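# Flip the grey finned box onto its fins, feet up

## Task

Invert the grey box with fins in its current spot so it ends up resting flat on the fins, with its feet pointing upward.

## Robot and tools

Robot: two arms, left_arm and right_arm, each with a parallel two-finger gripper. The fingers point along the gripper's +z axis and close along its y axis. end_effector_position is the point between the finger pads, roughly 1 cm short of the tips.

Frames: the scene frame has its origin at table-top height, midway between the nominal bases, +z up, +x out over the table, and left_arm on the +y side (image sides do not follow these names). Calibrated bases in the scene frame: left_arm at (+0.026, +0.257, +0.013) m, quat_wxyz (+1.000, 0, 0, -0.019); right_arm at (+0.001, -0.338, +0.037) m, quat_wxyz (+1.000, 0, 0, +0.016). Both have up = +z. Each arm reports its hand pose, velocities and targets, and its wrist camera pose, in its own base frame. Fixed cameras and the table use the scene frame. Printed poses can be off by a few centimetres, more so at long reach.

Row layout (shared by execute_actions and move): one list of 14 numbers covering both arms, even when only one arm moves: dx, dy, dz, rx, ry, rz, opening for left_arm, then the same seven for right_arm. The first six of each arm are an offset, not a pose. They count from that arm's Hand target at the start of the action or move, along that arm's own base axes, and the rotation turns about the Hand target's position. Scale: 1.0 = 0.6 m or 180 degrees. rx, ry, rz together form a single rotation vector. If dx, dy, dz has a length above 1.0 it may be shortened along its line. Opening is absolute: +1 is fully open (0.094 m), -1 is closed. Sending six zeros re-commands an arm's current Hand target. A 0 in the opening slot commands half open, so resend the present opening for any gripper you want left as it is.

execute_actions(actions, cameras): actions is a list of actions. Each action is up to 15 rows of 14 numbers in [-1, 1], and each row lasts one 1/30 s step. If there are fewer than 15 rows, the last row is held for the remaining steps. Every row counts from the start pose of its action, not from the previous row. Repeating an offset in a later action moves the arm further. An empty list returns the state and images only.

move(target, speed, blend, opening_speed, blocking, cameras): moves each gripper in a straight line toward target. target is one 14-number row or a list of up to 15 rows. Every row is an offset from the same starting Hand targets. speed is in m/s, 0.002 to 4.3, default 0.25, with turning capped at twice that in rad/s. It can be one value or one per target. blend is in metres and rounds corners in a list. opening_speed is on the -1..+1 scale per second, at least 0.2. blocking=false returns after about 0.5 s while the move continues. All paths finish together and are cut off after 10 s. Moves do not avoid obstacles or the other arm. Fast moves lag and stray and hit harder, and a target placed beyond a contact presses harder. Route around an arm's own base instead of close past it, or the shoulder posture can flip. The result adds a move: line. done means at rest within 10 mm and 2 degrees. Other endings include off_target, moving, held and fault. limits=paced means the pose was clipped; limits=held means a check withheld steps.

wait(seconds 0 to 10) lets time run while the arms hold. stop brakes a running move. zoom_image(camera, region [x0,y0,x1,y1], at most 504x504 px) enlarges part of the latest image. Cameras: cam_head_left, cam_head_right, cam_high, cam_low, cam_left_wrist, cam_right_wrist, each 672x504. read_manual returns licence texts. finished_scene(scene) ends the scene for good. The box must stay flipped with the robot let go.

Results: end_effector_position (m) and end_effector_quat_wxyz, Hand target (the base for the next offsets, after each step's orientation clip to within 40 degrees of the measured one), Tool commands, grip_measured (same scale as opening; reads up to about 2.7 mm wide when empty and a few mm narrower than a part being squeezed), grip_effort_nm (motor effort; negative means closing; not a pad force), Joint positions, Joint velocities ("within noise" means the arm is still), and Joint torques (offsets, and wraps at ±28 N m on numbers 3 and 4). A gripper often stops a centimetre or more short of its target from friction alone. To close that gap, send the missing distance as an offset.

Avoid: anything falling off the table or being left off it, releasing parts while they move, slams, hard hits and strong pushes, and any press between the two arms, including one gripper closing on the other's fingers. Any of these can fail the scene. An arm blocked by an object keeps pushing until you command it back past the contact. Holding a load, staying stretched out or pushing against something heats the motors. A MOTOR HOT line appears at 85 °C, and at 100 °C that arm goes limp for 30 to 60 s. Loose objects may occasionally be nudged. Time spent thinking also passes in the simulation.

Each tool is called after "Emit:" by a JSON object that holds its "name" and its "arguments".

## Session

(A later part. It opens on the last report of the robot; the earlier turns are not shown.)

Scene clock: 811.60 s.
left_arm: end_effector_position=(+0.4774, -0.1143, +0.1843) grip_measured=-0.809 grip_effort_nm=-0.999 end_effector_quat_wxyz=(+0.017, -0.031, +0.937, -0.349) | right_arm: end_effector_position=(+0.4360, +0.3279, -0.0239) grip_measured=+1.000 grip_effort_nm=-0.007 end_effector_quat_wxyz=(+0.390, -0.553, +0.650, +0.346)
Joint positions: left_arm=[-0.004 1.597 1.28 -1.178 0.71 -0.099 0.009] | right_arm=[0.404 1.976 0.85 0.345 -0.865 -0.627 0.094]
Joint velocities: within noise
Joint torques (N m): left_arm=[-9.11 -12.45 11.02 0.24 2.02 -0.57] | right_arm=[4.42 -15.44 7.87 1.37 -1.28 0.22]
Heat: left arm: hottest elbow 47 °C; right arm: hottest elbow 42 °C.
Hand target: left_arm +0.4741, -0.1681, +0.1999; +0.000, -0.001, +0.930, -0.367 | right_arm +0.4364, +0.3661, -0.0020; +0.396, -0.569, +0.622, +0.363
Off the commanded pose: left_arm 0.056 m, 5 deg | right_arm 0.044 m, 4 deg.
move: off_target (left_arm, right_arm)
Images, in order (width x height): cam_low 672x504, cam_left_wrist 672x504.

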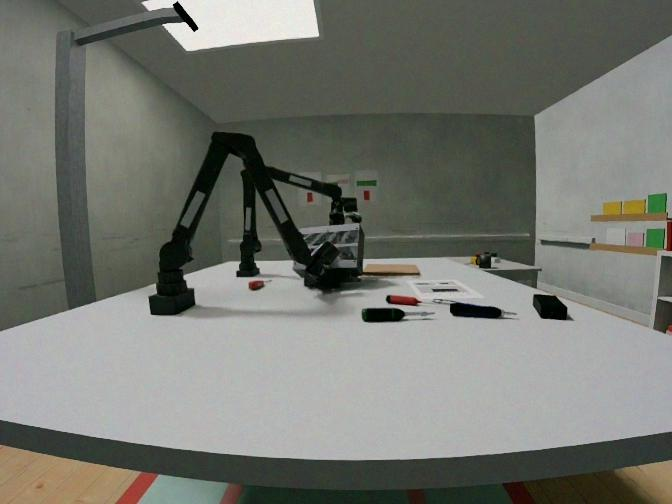

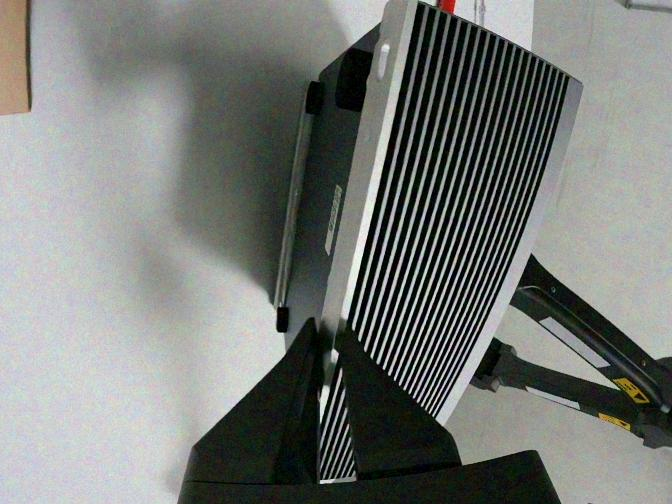

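Emit:
{"name": "move", "arguments": {"target": [[0,0.063,-0.007,0.02,0,0,-1,0,-0.06,0,0,0,0,1],[0,0.063,-0.007,0.02,0,0,-1,0,-0.277,0.04,0,0,0,1]], "speed": 0.06, "cameras": ["cam_left_wrist","cam_low"]}}

Scene clock: 827.97 s.
left_arm: end_effector_position=(+0.4661, -0.1281, +0.1878) grip_measured=-0.870 grip_effort_nm=-1.009 end_effector_quat_wxyz=(+0.001, +0.003, +0.941, -0.339) | right_arm: end_effector_position=(+0.4257, +0.2039, +0.0122) grip_measured=+1.000 grip_effort_nm=-0.007 end_effector_quat_wxyz=(+0.385, -0.567, +0.627, +0.372)
Joint positions: left_arm=[-0.038 1.597 1.296 -1.239 0.692 -0.042 0.006] | right_arm=[0.118 1.838 0.83 -0.19 -1.094 -1.123 0.094]
Joint velocities: within noise
Joint torques (N m): left_arm=[-1.14 -11.69 11.38 0.03 0.42 -0.3] | right_arm=[-1.49 -13.27 5.91 0.84 -0.75 -0.19]
Heat: left arm: hottest elbow 49 °C; right arm: hottest elbow 42 °C.
Hand target: left_arm +0.4741, -0.1301, +0.1957; +0.000, -0.001, +0.941, -0.338 | right_arm +0.4364, +0.1999, +0.0221; +0.397, -0.569, +0.622, +0.363
Off the commanded pose: left_arm 0.011 m, 0 deg | right_arm 0.015 m, 2 deg.
move: off_target (left_arm, right_arm)
Images, in order (width x height): cam_low 672x504, cam_left_wrist 672x504.

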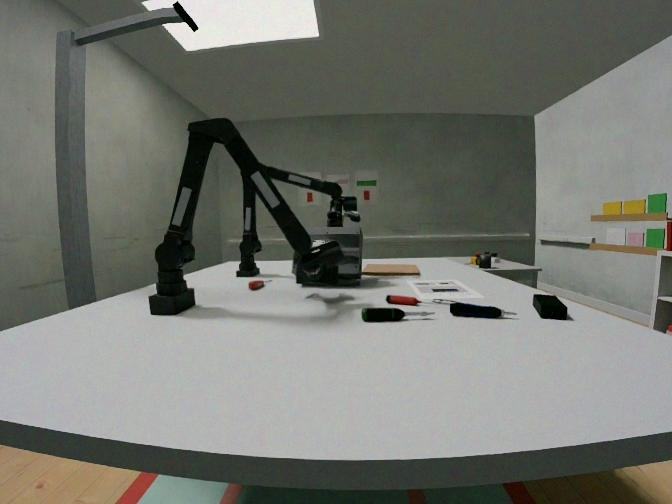

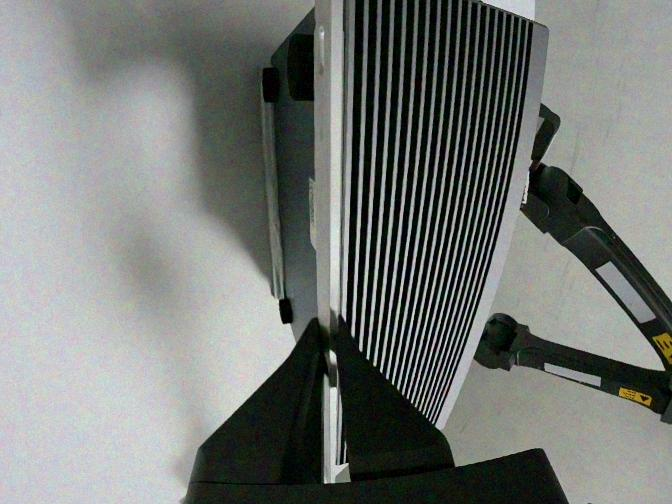

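Emit:
{"name": "move", "arguments": {"target": [[0,-0.108,0.044,0.0944,0,0,-1,0,-0.083,0,0,0,0,1],[0,-0.2,0.064,0.189,0,0,-1,0,-0.083,0,0,0,0,1],[0,-0.3,0.044,0.283,0,0,-1,0,-0.083,0,0,0,0,1]], "speed": 0.06, "cameras": ["cam_left_wrist","cam_low","cam_right_wrist"]}}

Scene clock: 857.30 s.
left_arm: end_effector_position=(+0.4493, -0.3127, +0.2112) grip_measured=-0.881 grip_effort_nm=-1.013 end_effector_quat_wxyz=(-0.018, +0.025, +0.994, +0.103) | right_arm: end_effector_position=(+0.4213, +0.1557, +0.0147) grip_measured=+1.000 grip_effort_nm=-0.007 end_effector_quat_wxyz=(+0.385, -0.567, +0.626, +0.373)
Joint positions: left_arm=[-0.653 1.881 1.834 -1.675 -0.145 -0.614 0.006] | right_arm=[0.002 1.838 0.86 -0.452 -1.127 -1.381 0.094]
Joint velocities: within noise
Joint torques (N m): left_arm=[1.49 -15.03 13.75 0.17 -0.74 -0.46] | right_arm=[-1.96 -11.93 6.67 0.31 -0.87 -0.12]
Heat: left arm: hottest elbow 53 °C; right arm: hottest elbow 41 °C.
Hand target: left_arm +0.4741, -0.3102, +0.2220; +0.001, +0.000, +0.995, +0.100 | right_arm +0.4364, +0.1501, +0.0221; +0.397, -0.569, +0.622, +0.363
Off the commanded pose: left_arm 0.027 m, 4 deg | right_arm 0.018 m, 2 deg.
joint sent to its limit (left arm) — joint 4 (wrist pitch), lower limit. The joint targets still meet the commanded pose.
move: off_target (left_arm, right_arm)
Images, in order (width x height): cam_low 672x504, cam_left_wrist 672x504, cam_right_wrist 672x504.

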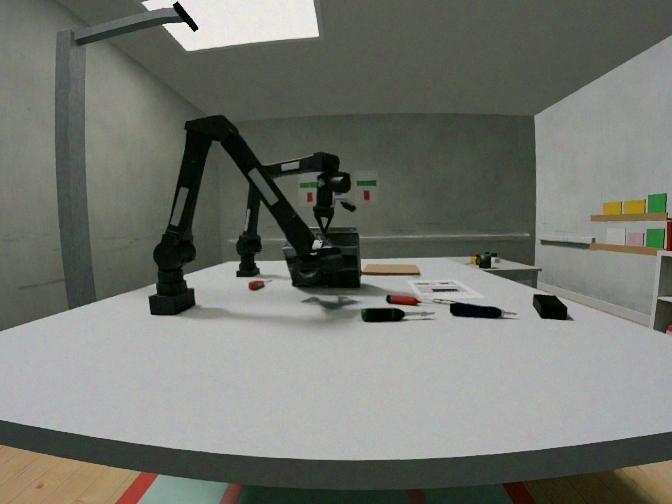

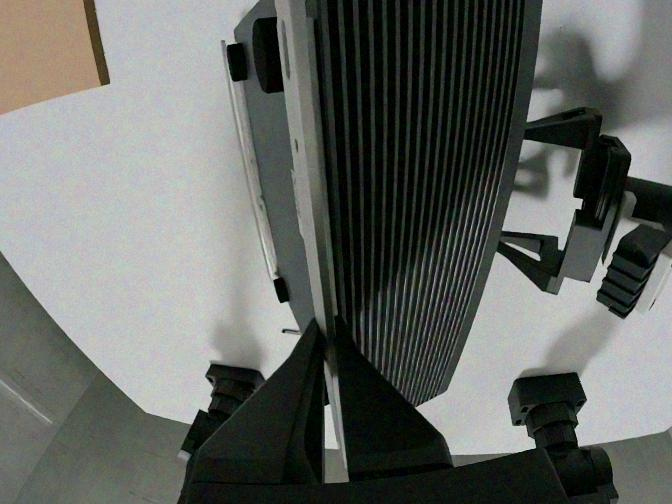

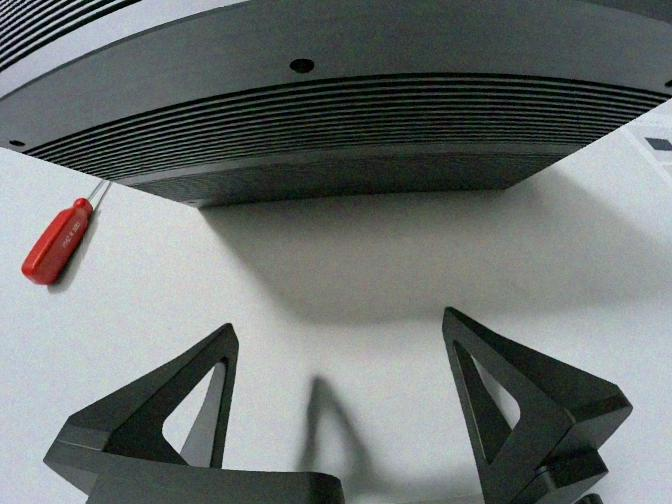

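Emit:
{"name": "move", "arguments": {"target": [[0,0,0,0,0,0,-1,-0.043,0.0,0.223,0,0,0,1],[0,0,0,0,0,0,-1,-0.043,0.06,0.223,0,0,0,1]], "speed": 0.1}}

Scene clock: 905.70 s.
left_arm: end_effector_position=(+0.4493, -0.3127, +0.2112) grip_measured=-0.881 grip_effort_nm=-1.009 end_effector_quat_wxyz=(-0.018, +0.024, +0.994, +0.103) | right_arm: end_effector_position=(+0.4065, +0.1817, +0.1471) grip_measured=+1.000 grip_effort_nm=-0.002 end_effector_quat_wxyz=(+0.389, -0.563, +0.628, +0.370)
Joint positions: left_arm=[-0.653 1.881 1.834 -1.675 -0.145 -0.615 0.006] | right_arm=[0.068 1.499 0.877 -0.643 -1.111 -1.203 0.094]
Joint velocities: within noise
Joint torques (N m): left_arm=[1.32 -15.21 13.74 0.16 -0.77 -0.45] | right_arm=[-0.21 -10.99 7.43 1.68 -0.54 0.01]
Heat: left arm: hottest elbow 62 °C; right arm: hottest elbow 40 °C.
Hand target: left_arm +0.4741, -0.3102, +0.2220; +0.001, +0.000, +0.995, +0.100 | right_arm +0.4107, +0.1861, +0.1559; +0.397, -0.569, +0.622, +0.363
Off the commanded pose: left_arm 0.027 m, 4 deg | right_arm 0.011 m, 2 deg.
joint sent to its limit (left arm) — joint 4 (wrist pitch), lower limit. The joint targets still meet the commanded pose.
move: off_target (left_arm, right_arm)

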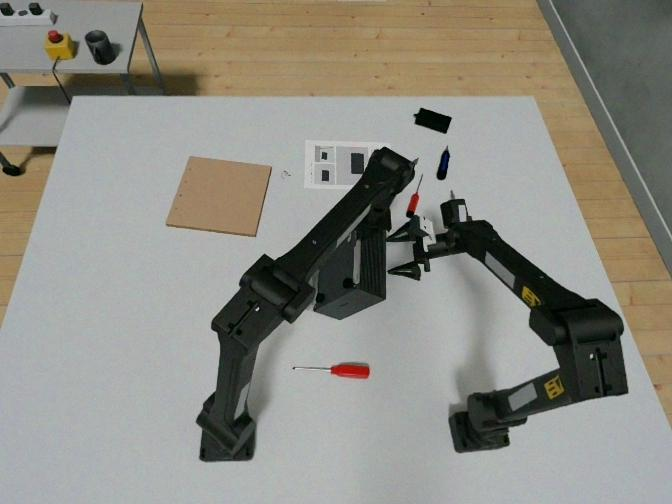

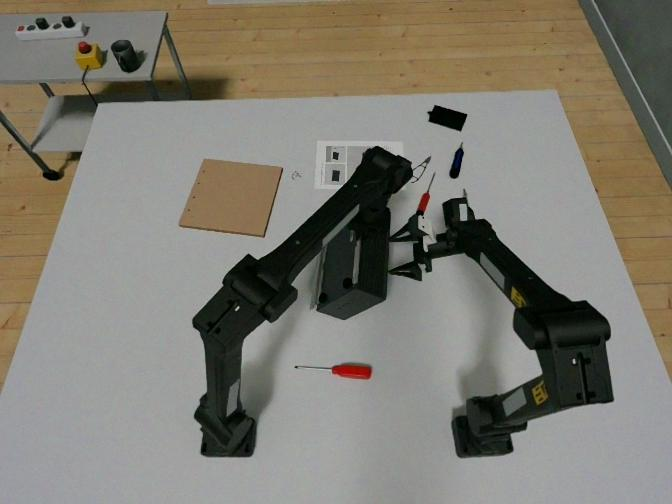

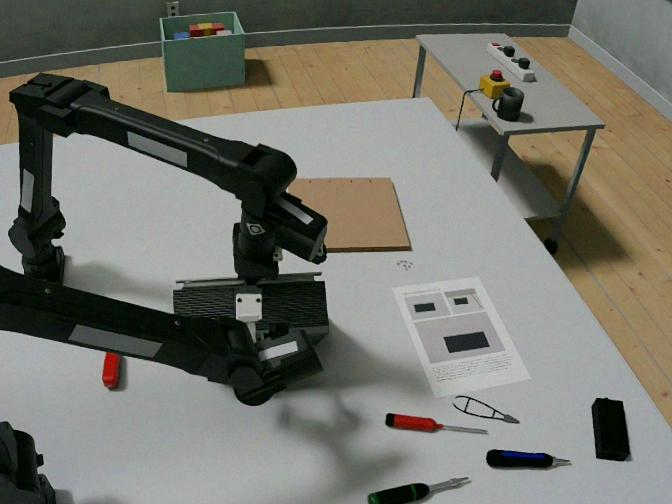

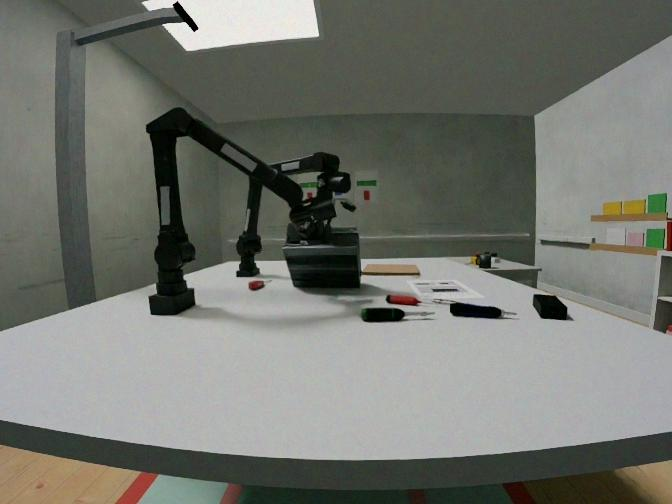

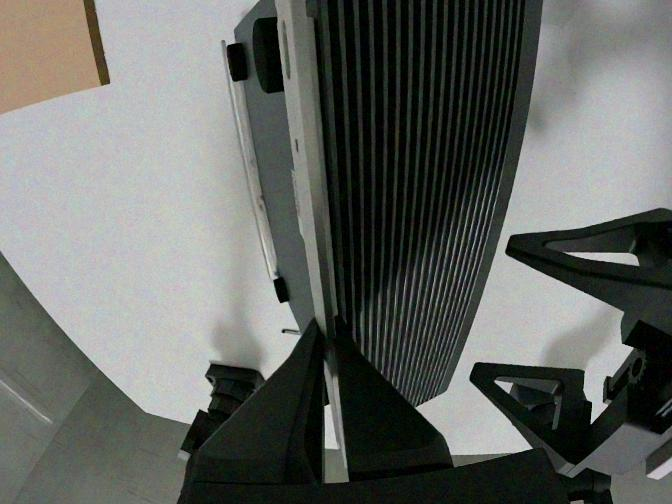

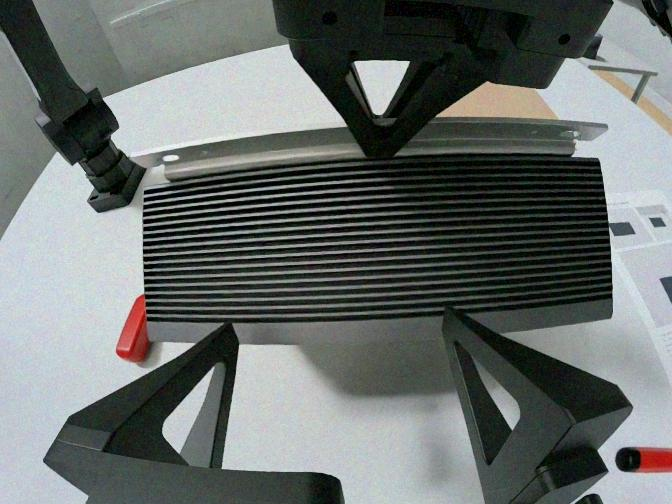

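Emit:
{"name": "move", "arguments": {"target": [[0,0,0,0,0,0,-1,0,0,-0.035,0,0,0,1],[0,0,0,0,0,0,-1,0,0.1,-0.035,0,0,0,1]], "speed": 0.06, "cameras": ["cam_right_wrist","cam_left_wrist"]}}

Scene clock: 916.10 s.
left_arm: end_effector_position=(+0.4605, -0.2970, +0.2118) grip_measured=-0.881 grip_effort_nm=-1.009 end_effector_quat_wxyz=(-0.011, +0.018, +0.993, +0.115) | right_arm: end_effector_position=(+0.4253, +0.2145, +0.1445) grip_measured=+1.000 grip_effort_nm=-0.002 end_effector_quat_wxyz=(+0.415, -0.555, +0.633, +0.346)
Joint positions: left_arm=[-0.627 1.882 1.835 -1.675 -0.175 -0.604 0.006] | right_arm=[0.15 1.502 0.839 -0.325 -1.049 -0.946 0.094]
Joint velocities: within noise
Joint torques (N m): left_arm=[-0.85 -15.21 13.85 0.17 0.45 -0.54] | right_arm=[4.84 -8.82 6.19 1.92 -0.36 0.2]
Heat: left arm: hottest elbow 62 °C; right arm: hottest elbow 40 °C.
Hand target: left_arm +0.4741, -0.3102, +0.2220; +0.001, +0.000, +0.995, +0.100 | right_arm +0.4106, +0.2461, +0.1349; +0.397, -0.569, +0.622, +0.363
Off the commanded pose: left_arm 0.022 m, 3 deg | right_arm 0.036 m, 4 deg.
joint sent to its limit (left arm) — joint 4 (wrist pitch), lower limit. The joint targets still meet the commanded pose.
move: off_target (left_arm, right_arm)
Images, in order (width x height): cam_left_wrist 672x504, cam_right_wrist 672x504.

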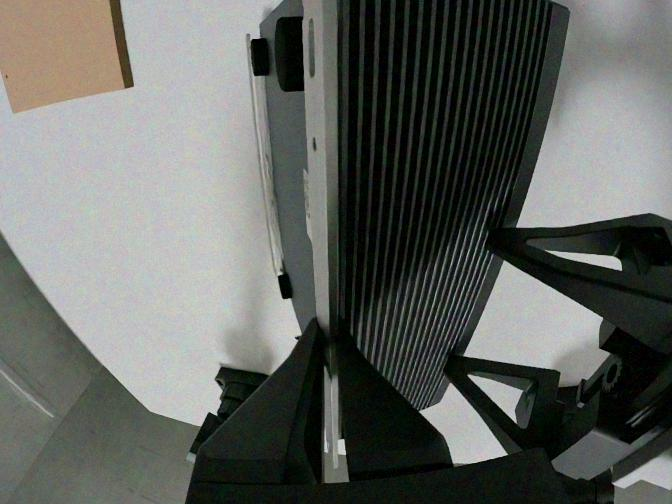

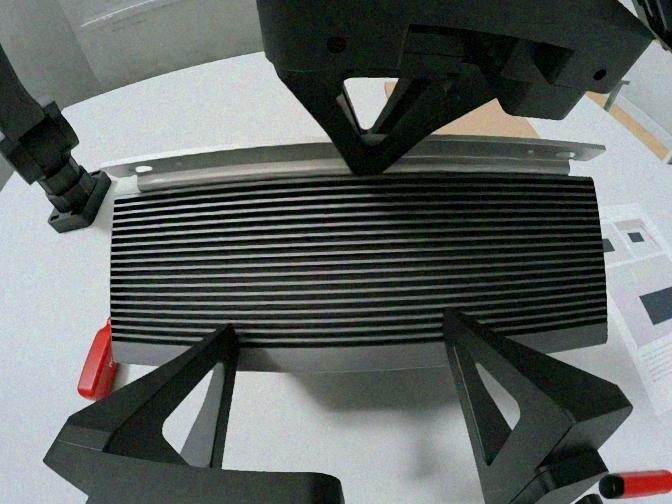

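Emit:
{"name": "move", "arguments": {"target": [[0,0,0,0,0,0,-1,0,-0.08,0,0,0,0,1],[0,0,0,0,0,0,-1,0,-0.08,-0.055,0,0,0,1],[0,0,0,0,0,0,-1,0.0,-0.005,-0.055,0,0,0,1]], "speed": 0.08, "cameras": ["cam_right_wrist","cam_left_wrist"]}}

Scene clock: 930.27 s.
left_arm: end_effector_position=(+0.4641, -0.3001, +0.2110) grip_measured=-0.881 grip_effort_nm=-1.009 end_effector_quat_wxyz=(-0.010, +0.020, +0.993, +0.114) | right_arm: end_effector_position=(+0.4243, +0.2140, +0.1381) grip_measured=+1.000 grip_effort_nm=-0.002 end_effector_quat_wxyz=(+0.430, -0.556, +0.619, +0.349)
Joint positions: left_arm=[-0.627 1.893 1.85 -1.675 -0.175 -0.601 0.006] | right_arm=[0.144 1.518 0.813 -0.247 -1.079 -0.941 0.094]
Joint velocities: within noise
Joint torques (N m): left_arm=[-0.62 -16.15 12.77 0.16 0.44 -0.59] | right_arm=[5.07 -5.25 5.34 2.18 0.78 -0.04]
Heat: left arm: hottest elbow 63 °C; right arm: hottest elbow 40 °C.
Hand target: left_arm +0.4742, -0.3101, +0.2220; +0.001, +0.000, +0.995, +0.100 | right_arm +0.4107, +0.2431, +0.1020; +0.397, -0.569, +0.622, +0.363
Off the commanded pose: left_arm 0.018 m, 3 deg | right_arm 0.048 m, 4 deg.
joint sent to its limit (left arm) — joint 4 (wrist pitch), lower limit. The joint targets still meet the commanded pose.
move: off_target (left_arm, right_arm)
Images, in order (width x height): cam_left_wrist 672x504, cam_right_wrist 672x504.

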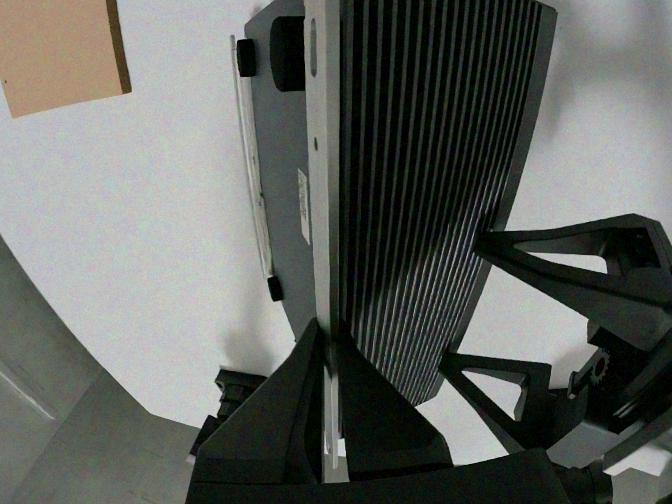

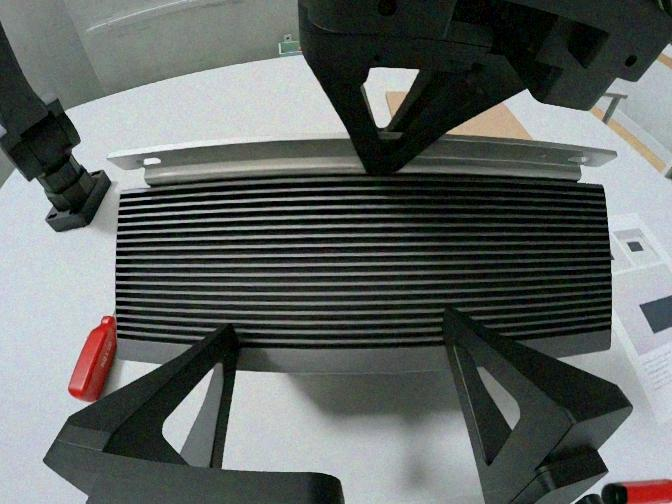

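Emit:
{"name": "move", "arguments": {"target": [[0,0,0,0,0,0,-1,0,-0.16,0.055,0,0,0,1],[0,0,0,0,0,0,-1,0,-0.17,0.0,0,0,0,1]], "speed": 0.1, "cameras": ["cam_right_wrist","cam_left_wrist"]}}

Scene clock: 938.43 s.
left_arm: end_effector_position=(+0.4619, -0.3091, +0.2091) grip_measured=-0.881 grip_effort_nm=-1.013 end_effector_quat_wxyz=(-0.010, +0.025, +0.994, +0.106) | right_arm: end_effector_position=(+0.3970, +0.1470, +0.0955) grip_measured=+1.000 grip_effort_nm=-0.012 end_effector_quat_wxyz=(+0.385, -0.567, +0.625, +0.373)
Joint positions: left_arm=[-0.639 1.898 1.853 -1.667 -0.162 -0.6 0.006] | right_arm=[-0.02 1.609 0.845 -0.712 -1.13 -1.435 0.094]
Joint velocities: within noise
Joint torques (N m): left_arm=[0.26 -16.5 12.49 -0.14 -0.09 -0.6] | right_arm=[-2.2 -10.11 7.91 0.46 -0.81 -0.12]
Heat: left arm: hottest elbow 61 °C; right arm: hottest elbow 40 °C.
Hand target: left_arm +0.4741, -0.3101, +0.2220; +0.001, +0.000, +0.995, +0.100 | right_arm +0.4107, +0.1411, +0.1020; +0.397, -0.569, +0.622, +0.363
Off the commanded pose: left_arm 0.018 m, 3 deg | right_arm 0.016 m, 2 deg.
joint sent to its limit (left arm) — joint 4 (wrist pitch), lower limit. The joint targets still meet the commanded pose.
move: off_target (left_arm, right_arm)
Images, in order (width x height): cam_left_wrist 672x504, cam_right_wrist 672x504.

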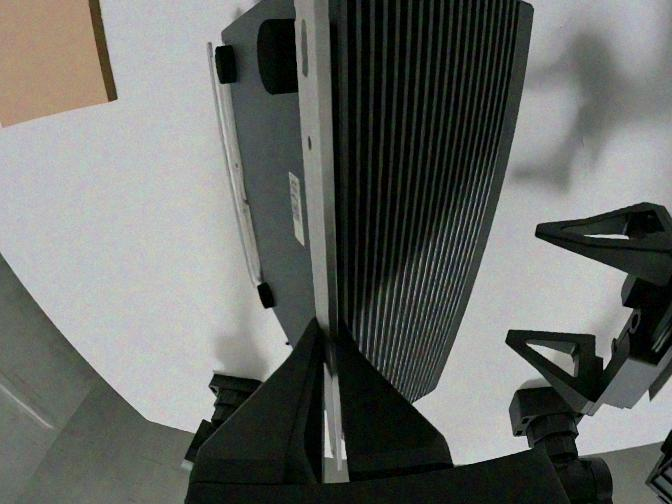

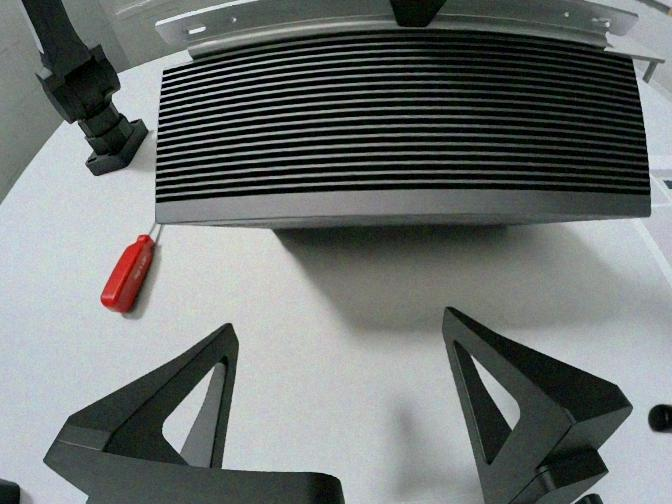

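Emit:
{"name": "move", "arguments": {"target": [[0,0,0,0,0,0,-1,-0.01,0.1,0.02,0,0,0,1]], "speed": 0.06, "cameras": ["cam_right_wrist","cam_left_wrist","cam_low"]}}

Scene clock: 950.13 s.
left_arm: end_effector_position=(+0.4618, -0.3089, +0.2092) grip_measured=-0.881 grip_effort_nm=-1.009 end_effector_quat_wxyz=(-0.010, +0.025, +0.994, +0.107) | right_arm: end_effector_position=(+0.4038, +0.1921, +0.1049) grip_measured=+1.000 grip_effort_nm=-0.007 end_effector_quat_wxyz=(+0.388, -0.559, +0.634, +0.368)
Joint positions: left_arm=[-0.639 1.898 1.853 -1.668 -0.163 -0.6 0.006] | right_arm=[0.097 1.563 0.806 -0.44 -1.092 -1.118 0.094]
Joint velocities: within noise
Joint torques (N m): left_arm=[0.26 -16.67 12.52 -0.09 -0.03 -0.59] | right_arm=[1.38 -11.93 6.34 1.87 -0.72 0.01]
Heat: left arm: hottest elbow 59 °C; right arm: hottest elbow 39 °C.
Hand target: left_arm +0.4741, -0.3101, +0.2220; +0.001, +0.000, +0.995, +0.100 | right_arm +0.4045, +0.2012, +0.1138; +0.397, -0.569, +0.622, +0.363
Off the commanded pose: left_arm 0.018 m, 3 deg | right_arm 0.013 m, 2 deg.
joint sent to its limit (left arm) — joint 4 (wrist pitch), lower limit. The joint targets still meet the commanded pose.
move: off_target (left_arm, right_arm)
Images, in order (width x height): cam_low 672x504, cam_left_wrist 672x504, cam_right_wrist 672x504.

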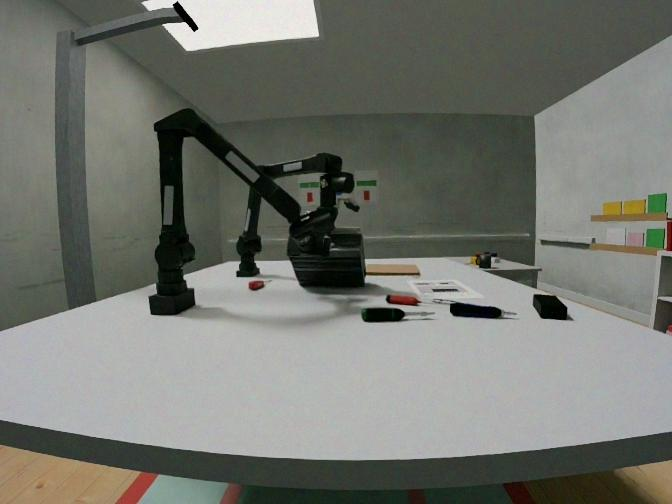

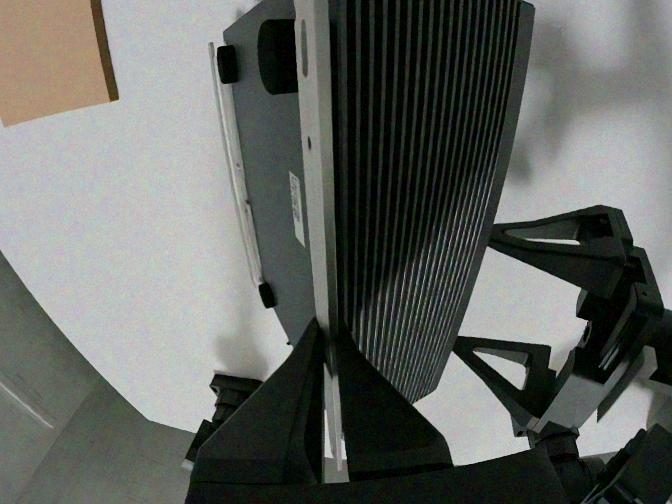

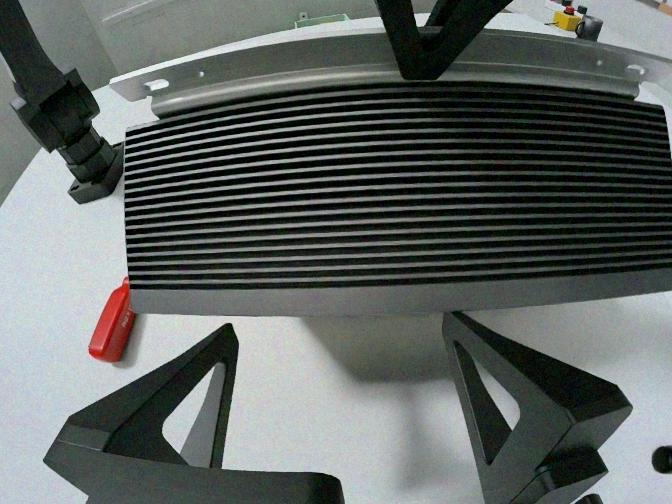

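Emit:
{"name": "move", "arguments": {"target": [[0,0,0,0,0,0,-1,0,0.045,0.0,0,0,0,1]], "speed": 0.06, "cameras": []}}

Emit:
{"name": "move", "arguments": {"target": [[0,0,0,0,0,0,-0.3,0,0,0.0,0,0,0,1]], "opening_speed": 0.3, "cameras": ["cam_left_wrist","cam_low","cam_right_wrist"]}}

Scene clock: 964.97 s.
left_arm: end_effector_position=(+0.4637, -0.3034, +0.2097) grip_measured=-0.881 grip_effort_nm=-1.009 end_effector_quat_wxyz=(-0.010, +0.022, +0.993, +0.113) | right_arm: end_effector_position=(+0.4031, +0.2092, +0.0981) grip_measured=+1.000 grip_effort_nm=-0.007 end_effector_quat_wxyz=(+0.382, -0.550, +0.647, +0.364)
Joint positions: left_arm=[-0.632 1.898 1.853 -1.675 -0.173 -0.6 0.006] | right_arm=[0.145 1.563 0.782 -0.326 -1.051 -0.992 0.094]
Joint velocities: within noise
Joint torques (N m): left_arm=[-0.32 -16.56 12.51 0.13 0.36 -0.6] | right_arm=[2.49 -11.52 7.34 2.4 -1.16 0.02]
Heat: left arm: hottest elbow 58 °C; right arm: hottest elbow 39 °C.
Hand target: left_arm +0.4741, -0.3102, +0.2220; +0.001, +0.000, +0.995, +0.100 | right_arm +0.4046, +0.2282, +0.1139; +0.397, -0.569, +0.622, +0.364
Off the commanded pose: left_arm 0.017 m, 3 deg | right_arm 0.025 m, 4 deg.
joint sent to its limit (left arm) — joint 4 (wrist pitch), lower limit. The joint targets still meet the commanded pose.
move: off_target (left_arm, right_arm)
No camera images: "cameras" was empty.

Scene clock: 967.60 s.
left_arm: end_effector_position=(+0.4640, -0.3054, +0.2116) grip_measured=-0.304 grip_effort_nm=0.164 end_effector_quat_wxyz=(-0.009, +0.010, +0.994, +0.108) | right_arm: end_effector_position=(+0.4029, +0.2108, +0.0983) grip_measured=+1.000 grip_effort_nm=-0.012 end_effector_quat_wxyz=(+0.382, -0.550, +0.647, +0.365)
Joint positions: left_arm=[-0.632 1.898 1.859 -1.675 -0.165 -0.625 0.033] | right_arm=[0.149 1.563 0.781 -0.321 -1.051 -0.985 0.094]
Joint velocities: within noise
Joint torques (N m): left_arm=[-0.38 -16.56 12.11 0.14 0.02 -0.35] | right_arm=[2.73 -11.93 7.06 2.18 -1.12 -0.05]
Heat: left arm: hottest elbow 57 °C; right arm: hottest elbow 40 °C.
Hand target: left_arm +0.4742, -0.3102, +0.2220; +0.001, +0.000, +0.995, +0.100 | right_arm +0.4046, +0.2281, +0.1138; +0.397, -0.569, +0.622, +0.363
Off the commanded pose: left_arm 0.015 m, 2 deg | right_arm 0.023 m, 4 deg.
joint sent to its limit (left arm) — joint 4 (wrist pitch), lower limit. The joint targets still meet the commanded pose.
move: off_target (left_arm, right_arm)
Images, in order (width x height): cam_low 672x504, cam_left_wrist 672x504, cam_right_wrist 672x504.

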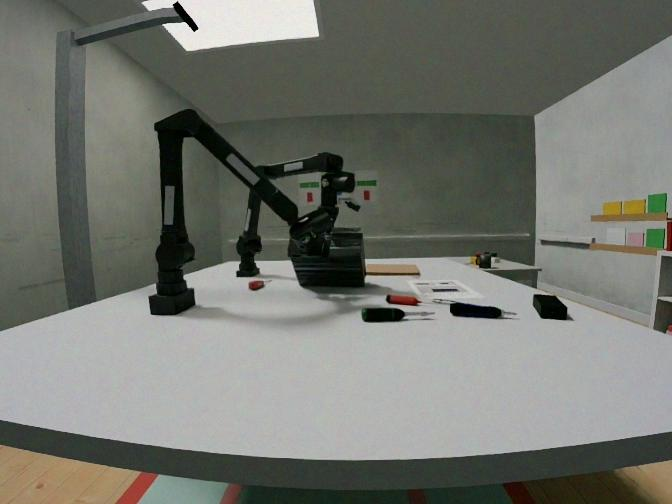

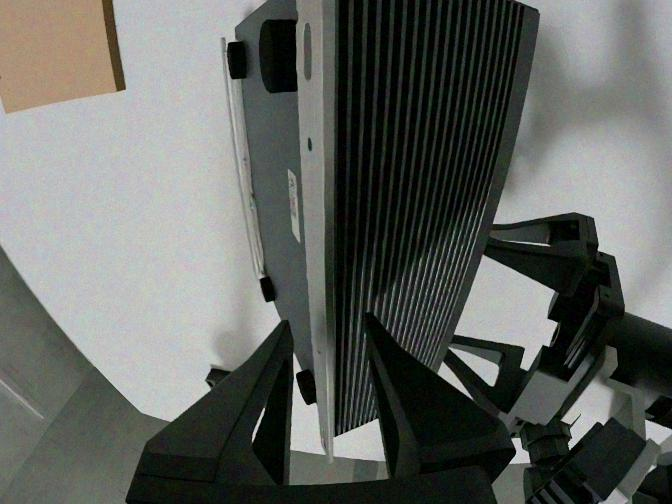

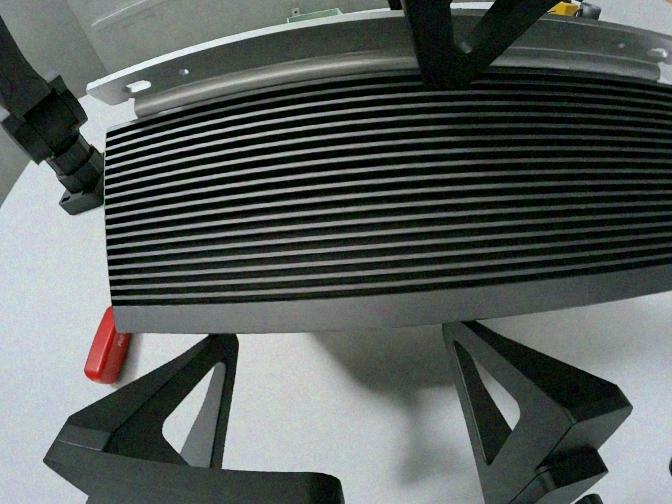

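Emit:
{"name": "move", "arguments": {"target": [[0,-0.075,0.0,0,0,0,-0.3,0,-0.058,-0.023,0,0,0,1]], "speed": 0.04, "cameras": ["cam_left_wrist","cam_low","cam_right_wrist"]}}

Scene clock: 977.43 s.
left_arm: end_effector_position=(+0.4671, -0.3432, +0.2230) grip_measured=-0.303 grip_effort_nm=0.164 end_effector_quat_wxyz=(+0.014, +0.004, +0.996, +0.090) | right_arm: end_effector_position=(+0.3954, +0.1888, +0.0843) grip_measured=+1.000 grip_effort_nm=-0.007 end_effector_quat_wxyz=(+0.376, -0.555, +0.644, +0.368)
Joint positions: left_arm=[-0.68 1.932 1.945 -1.675 -0.159 -0.678 0.033] | right_arm=[0.094 1.588 0.776 -0.416 -1.076 -1.122 0.094]
Joint velocities: within noise
Joint torques (N m): left_arm=[-1.44 -15.33 12.25 0.24 0.01 -0.31] | right_arm=[0.56 -11.58 7.57 0.99 -1.61 -0.27]
Heat: left arm: hottest elbow 57 °C; right arm: hottest elbow 40 °C.
Hand target: left_arm +0.4741, -0.3552, +0.2219; +0.001, +0.000, +0.995, +0.100 | right_arm +0.4046, +0.1933, +0.1001; +0.397, -0.569, +0.622, +0.363
Off the commanded pose: left_arm 0.014 m, 2 deg | right_arm 0.019 m, 4 deg.
joint sent to its limit (left arm) — joint 4 (wrist pitch), lower limit. The joint targets are off in orientation, not in position.
move: off_target (left_arm, right_arm)
Images, in order (width x height): cam_low 672x504, cam_left_wrist 672x504, cam_right_wrist 672x504.

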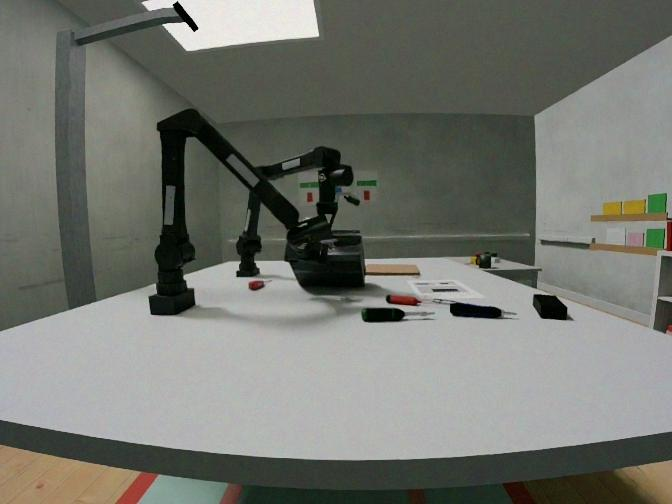

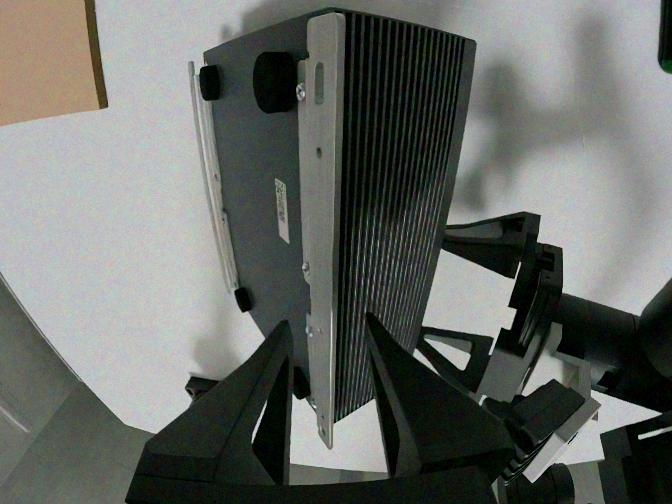

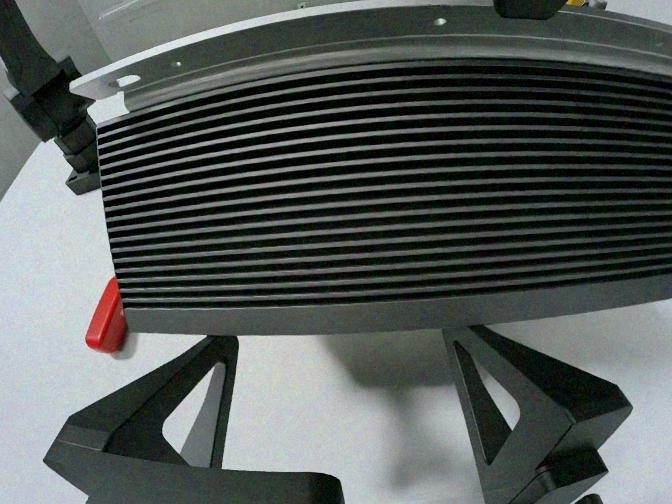

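Emit:
{"name": "move", "arguments": {"target": [[0,0.0,0.15,0,0,0,-0.3,0,-0.03,-0.03,0,0,0,1],[0,0.1,0.25,0,0,0,-0.3,0,-0.045,-0.05,0,0,0,1]], "speed": 0.07, "cameras": ["cam_low","cam_right_wrist"]}}

Scene clock: 990.53 s.
left_arm: end_effector_position=(+0.4724, -0.2995, +0.3608) grip_measured=-0.303 grip_effort_nm=0.164 end_effector_quat_wxyz=(+0.121, +0.010, +0.992, +0.020) | right_arm: end_effector_position=(+0.3922, +0.1590, +0.0491) grip_measured=+1.000 grip_effort_nm=0.002 end_effector_quat_wxyz=(+0.371, -0.557, +0.647, +0.366)
Joint positions: left_arm=[-0.616 1.729 2.012 -1.675 -0.17 -0.582 0.033] | right_arm=[0.019 1.675 0.773 -0.476 -1.087 -1.286 0.094]
Joint velocities: within noise
Joint torques (N m): left_arm=[-0.15 -15.68 10.07 0.81 -0.2 -0.07] | right_arm=[0.38 -11.93 7.15 1.01 -2.19 -0.22]
Heat: left arm: hottest elbow 57 °C; right arm: hottest elbow 40 °C.
Hand target: left_arm +0.4742, -0.2951, +0.3720; +0.001, +0.000, +0.995, +0.100 | right_arm +0.4047, +0.1664, +0.0701; +0.397, -0.569, +0.622, +0.363
Off the commanded pose: left_arm 0.012 m, 17 deg | right_arm 0.025 m, 4 deg.
joint sent to its limit (left arm) — joint 4 (wrist pitch), lower limit. The joint targets are off in orientation, not in position.
move: off_target (left_arm, right_arm)
Images, in order (width x height): cam_low 672x504, cam_right_wrist 672x504.

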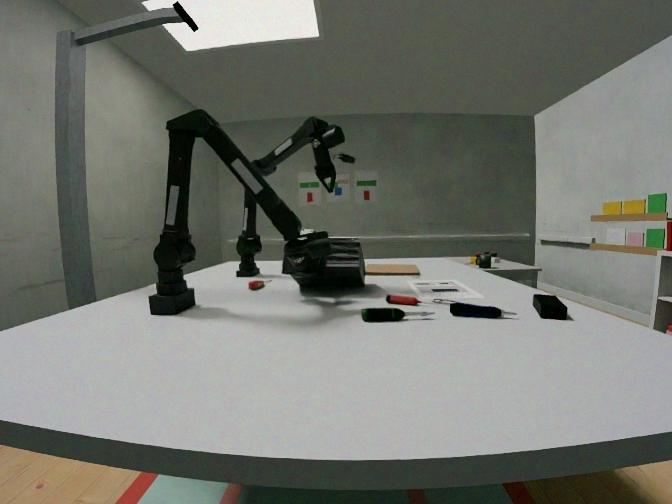

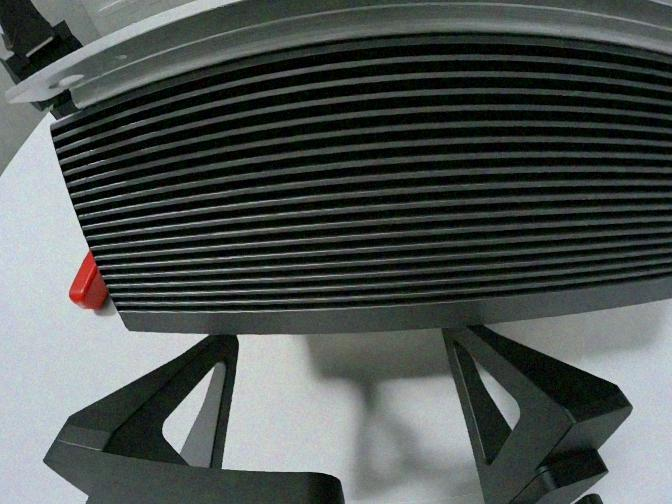

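Emit:
{"name": "move", "arguments": {"target": [[0,0.2,0.1,0,0,0,-0.3,0,-0.03,-0.05,0,0,0,1],[0,0.3,0.1,0,0,0,-0.3,0,-0.04,-0.09,0,0,0,1]], "speed": 0.06, "cameras": ["cam_low","cam_right_wrist"]}}

Scene clock: 1006.80 s.
left_arm: end_effector_position=(+0.4784, -0.1201, +0.4266) grip_measured=-0.303 grip_effort_nm=0.164 end_effector_quat_wxyz=(+0.166, +0.012, +0.985, +0.054) | right_arm: end_effector_position=(+0.3884, +0.1480, +0.0135) grip_measured=+1.000 grip_effort_nm=-0.007 end_effector_quat_wxyz=(+0.382, -0.566, +0.627, +0.376)
Joint positions: left_arm=[-0.314 1.519 1.913 -1.675 -0.2 -0.26 0.033] | right_arm=[-0.018 1.792 0.777 -0.466 -1.129 -1.43 0.094]
Joint velocities: within noise
Joint torques (N m): left_arm=[-0.15 -12.51 8.57 1.02 -0.21 -0.08] | right_arm=[-1.85 -10.4 6.41 1.03 -0.85 -0.14]
Heat: left arm: hottest elbow 55 °C; right arm: hottest elbow 40 °C.
Hand target: left_arm +0.4742, -0.1151, +0.4320; +0.001, +0.000, +0.995, +0.100 | right_arm +0.4045, +0.1423, +0.0160; +0.397, -0.569, +0.622, +0.364
Off the commanded pose: left_arm 0.008 m, 20 deg | right_arm 0.017 m, 2 deg.
joint sent to its limit (left arm) — joint 4 (wrist pitch), lower limit. The joint targets are off in orientation, not in position.
move: off_target (left_arm, right_arm)
Images, in order (width x height): cam_low 672x504, cam_right_wrist 672x504.

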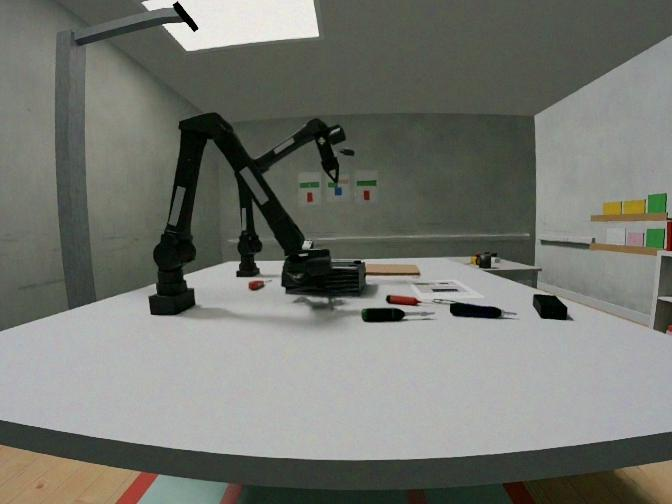

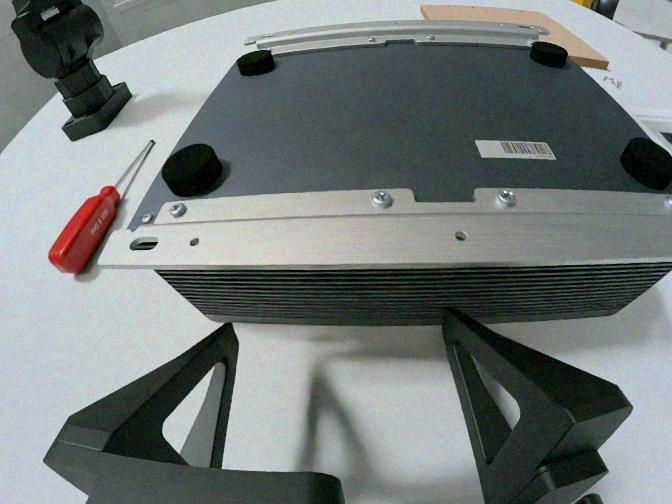

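Emit:
{"name": "move", "arguments": {"target": [[0,0.1,0,0,0,0,-0.3,0,-0.1,0.02,0,0,0,1]], "speed": 0.1, "cameras": ["cam_head_left","cam_right_wrist","cam_low"]}}

Scene clock: 1014.40 s.
left_arm: end_effector_position=(+0.4790, -0.0605, +0.4262) grip_measured=-0.303 grip_effort_nm=0.164 end_effector_quat_wxyz=(+0.157, +0.012, +0.985, +0.075) | right_arm: end_effector_position=(+0.3928, +0.0896, +0.0268) grip_measured=+1.000 grip_effort_nm=-0.002 end_effector_quat_wxyz=(+0.391, -0.568, +0.622, +0.371)
Joint positions: left_arm=[-0.197 1.492 1.883 -1.675 -0.204 -0.142 0.033] | right_arm=[-0.171 1.817 0.869 -0.833 -1.129 -1.783 0.094]
Joint velocities: within noise
Joint torques (N m): left_arm=[-0.03 -12.16 8.57 0.99 -0.19 -0.09] | right_arm=[-1.9 -10.7 6.61 -0.17 -0.57 -0.15]
Heat: left arm: hottest elbow 54 °C; right arm: hottest elbow 40 °C.
Hand target: left_arm +0.4742, -0.0553, +0.4319; +0.001, +0.000, +0.995, +0.100 | right_arm +0.4046, +0.0823, +0.0280; +0.397, -0.569, +0.622, +0.364
Off the commanded pose: left_arm 0.009 m, 18 deg | right_arm 0.014 m, 1 deg.
joint sent to its limit (left arm) — joint 4 (wrist pitch), lower limit. The joint targets are off in orientation, not in position.
move: off_target (left_arm, right_arm)
Images, in order (width x height): cam_head_left 672x504, cam_low 672x504, cam_right_wrist 672x504.

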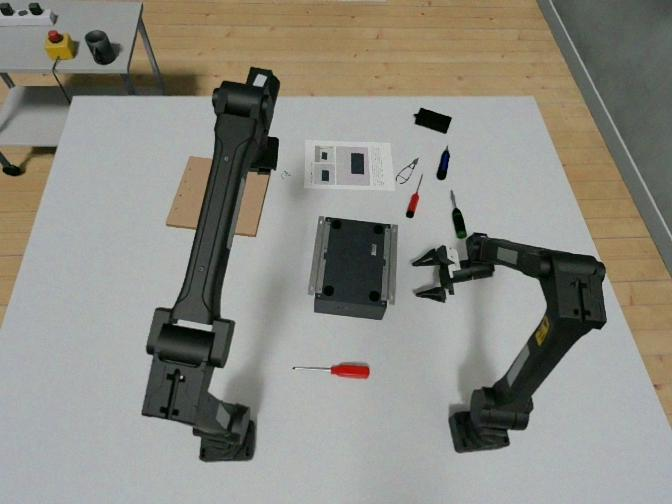

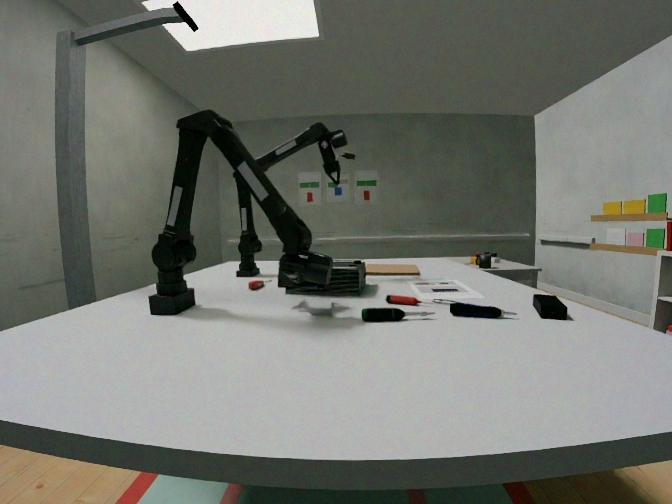

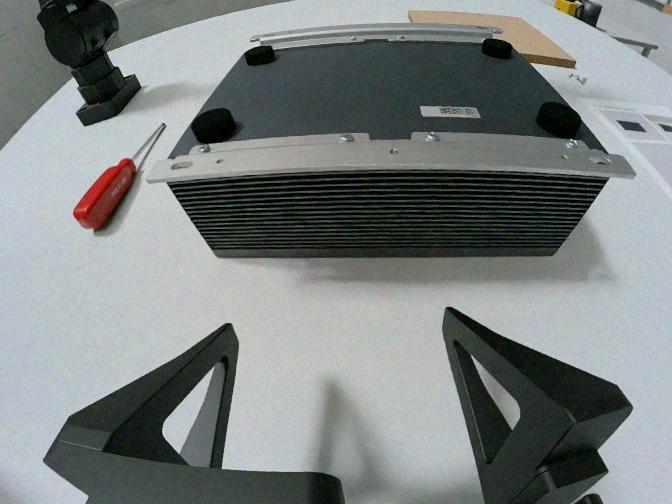

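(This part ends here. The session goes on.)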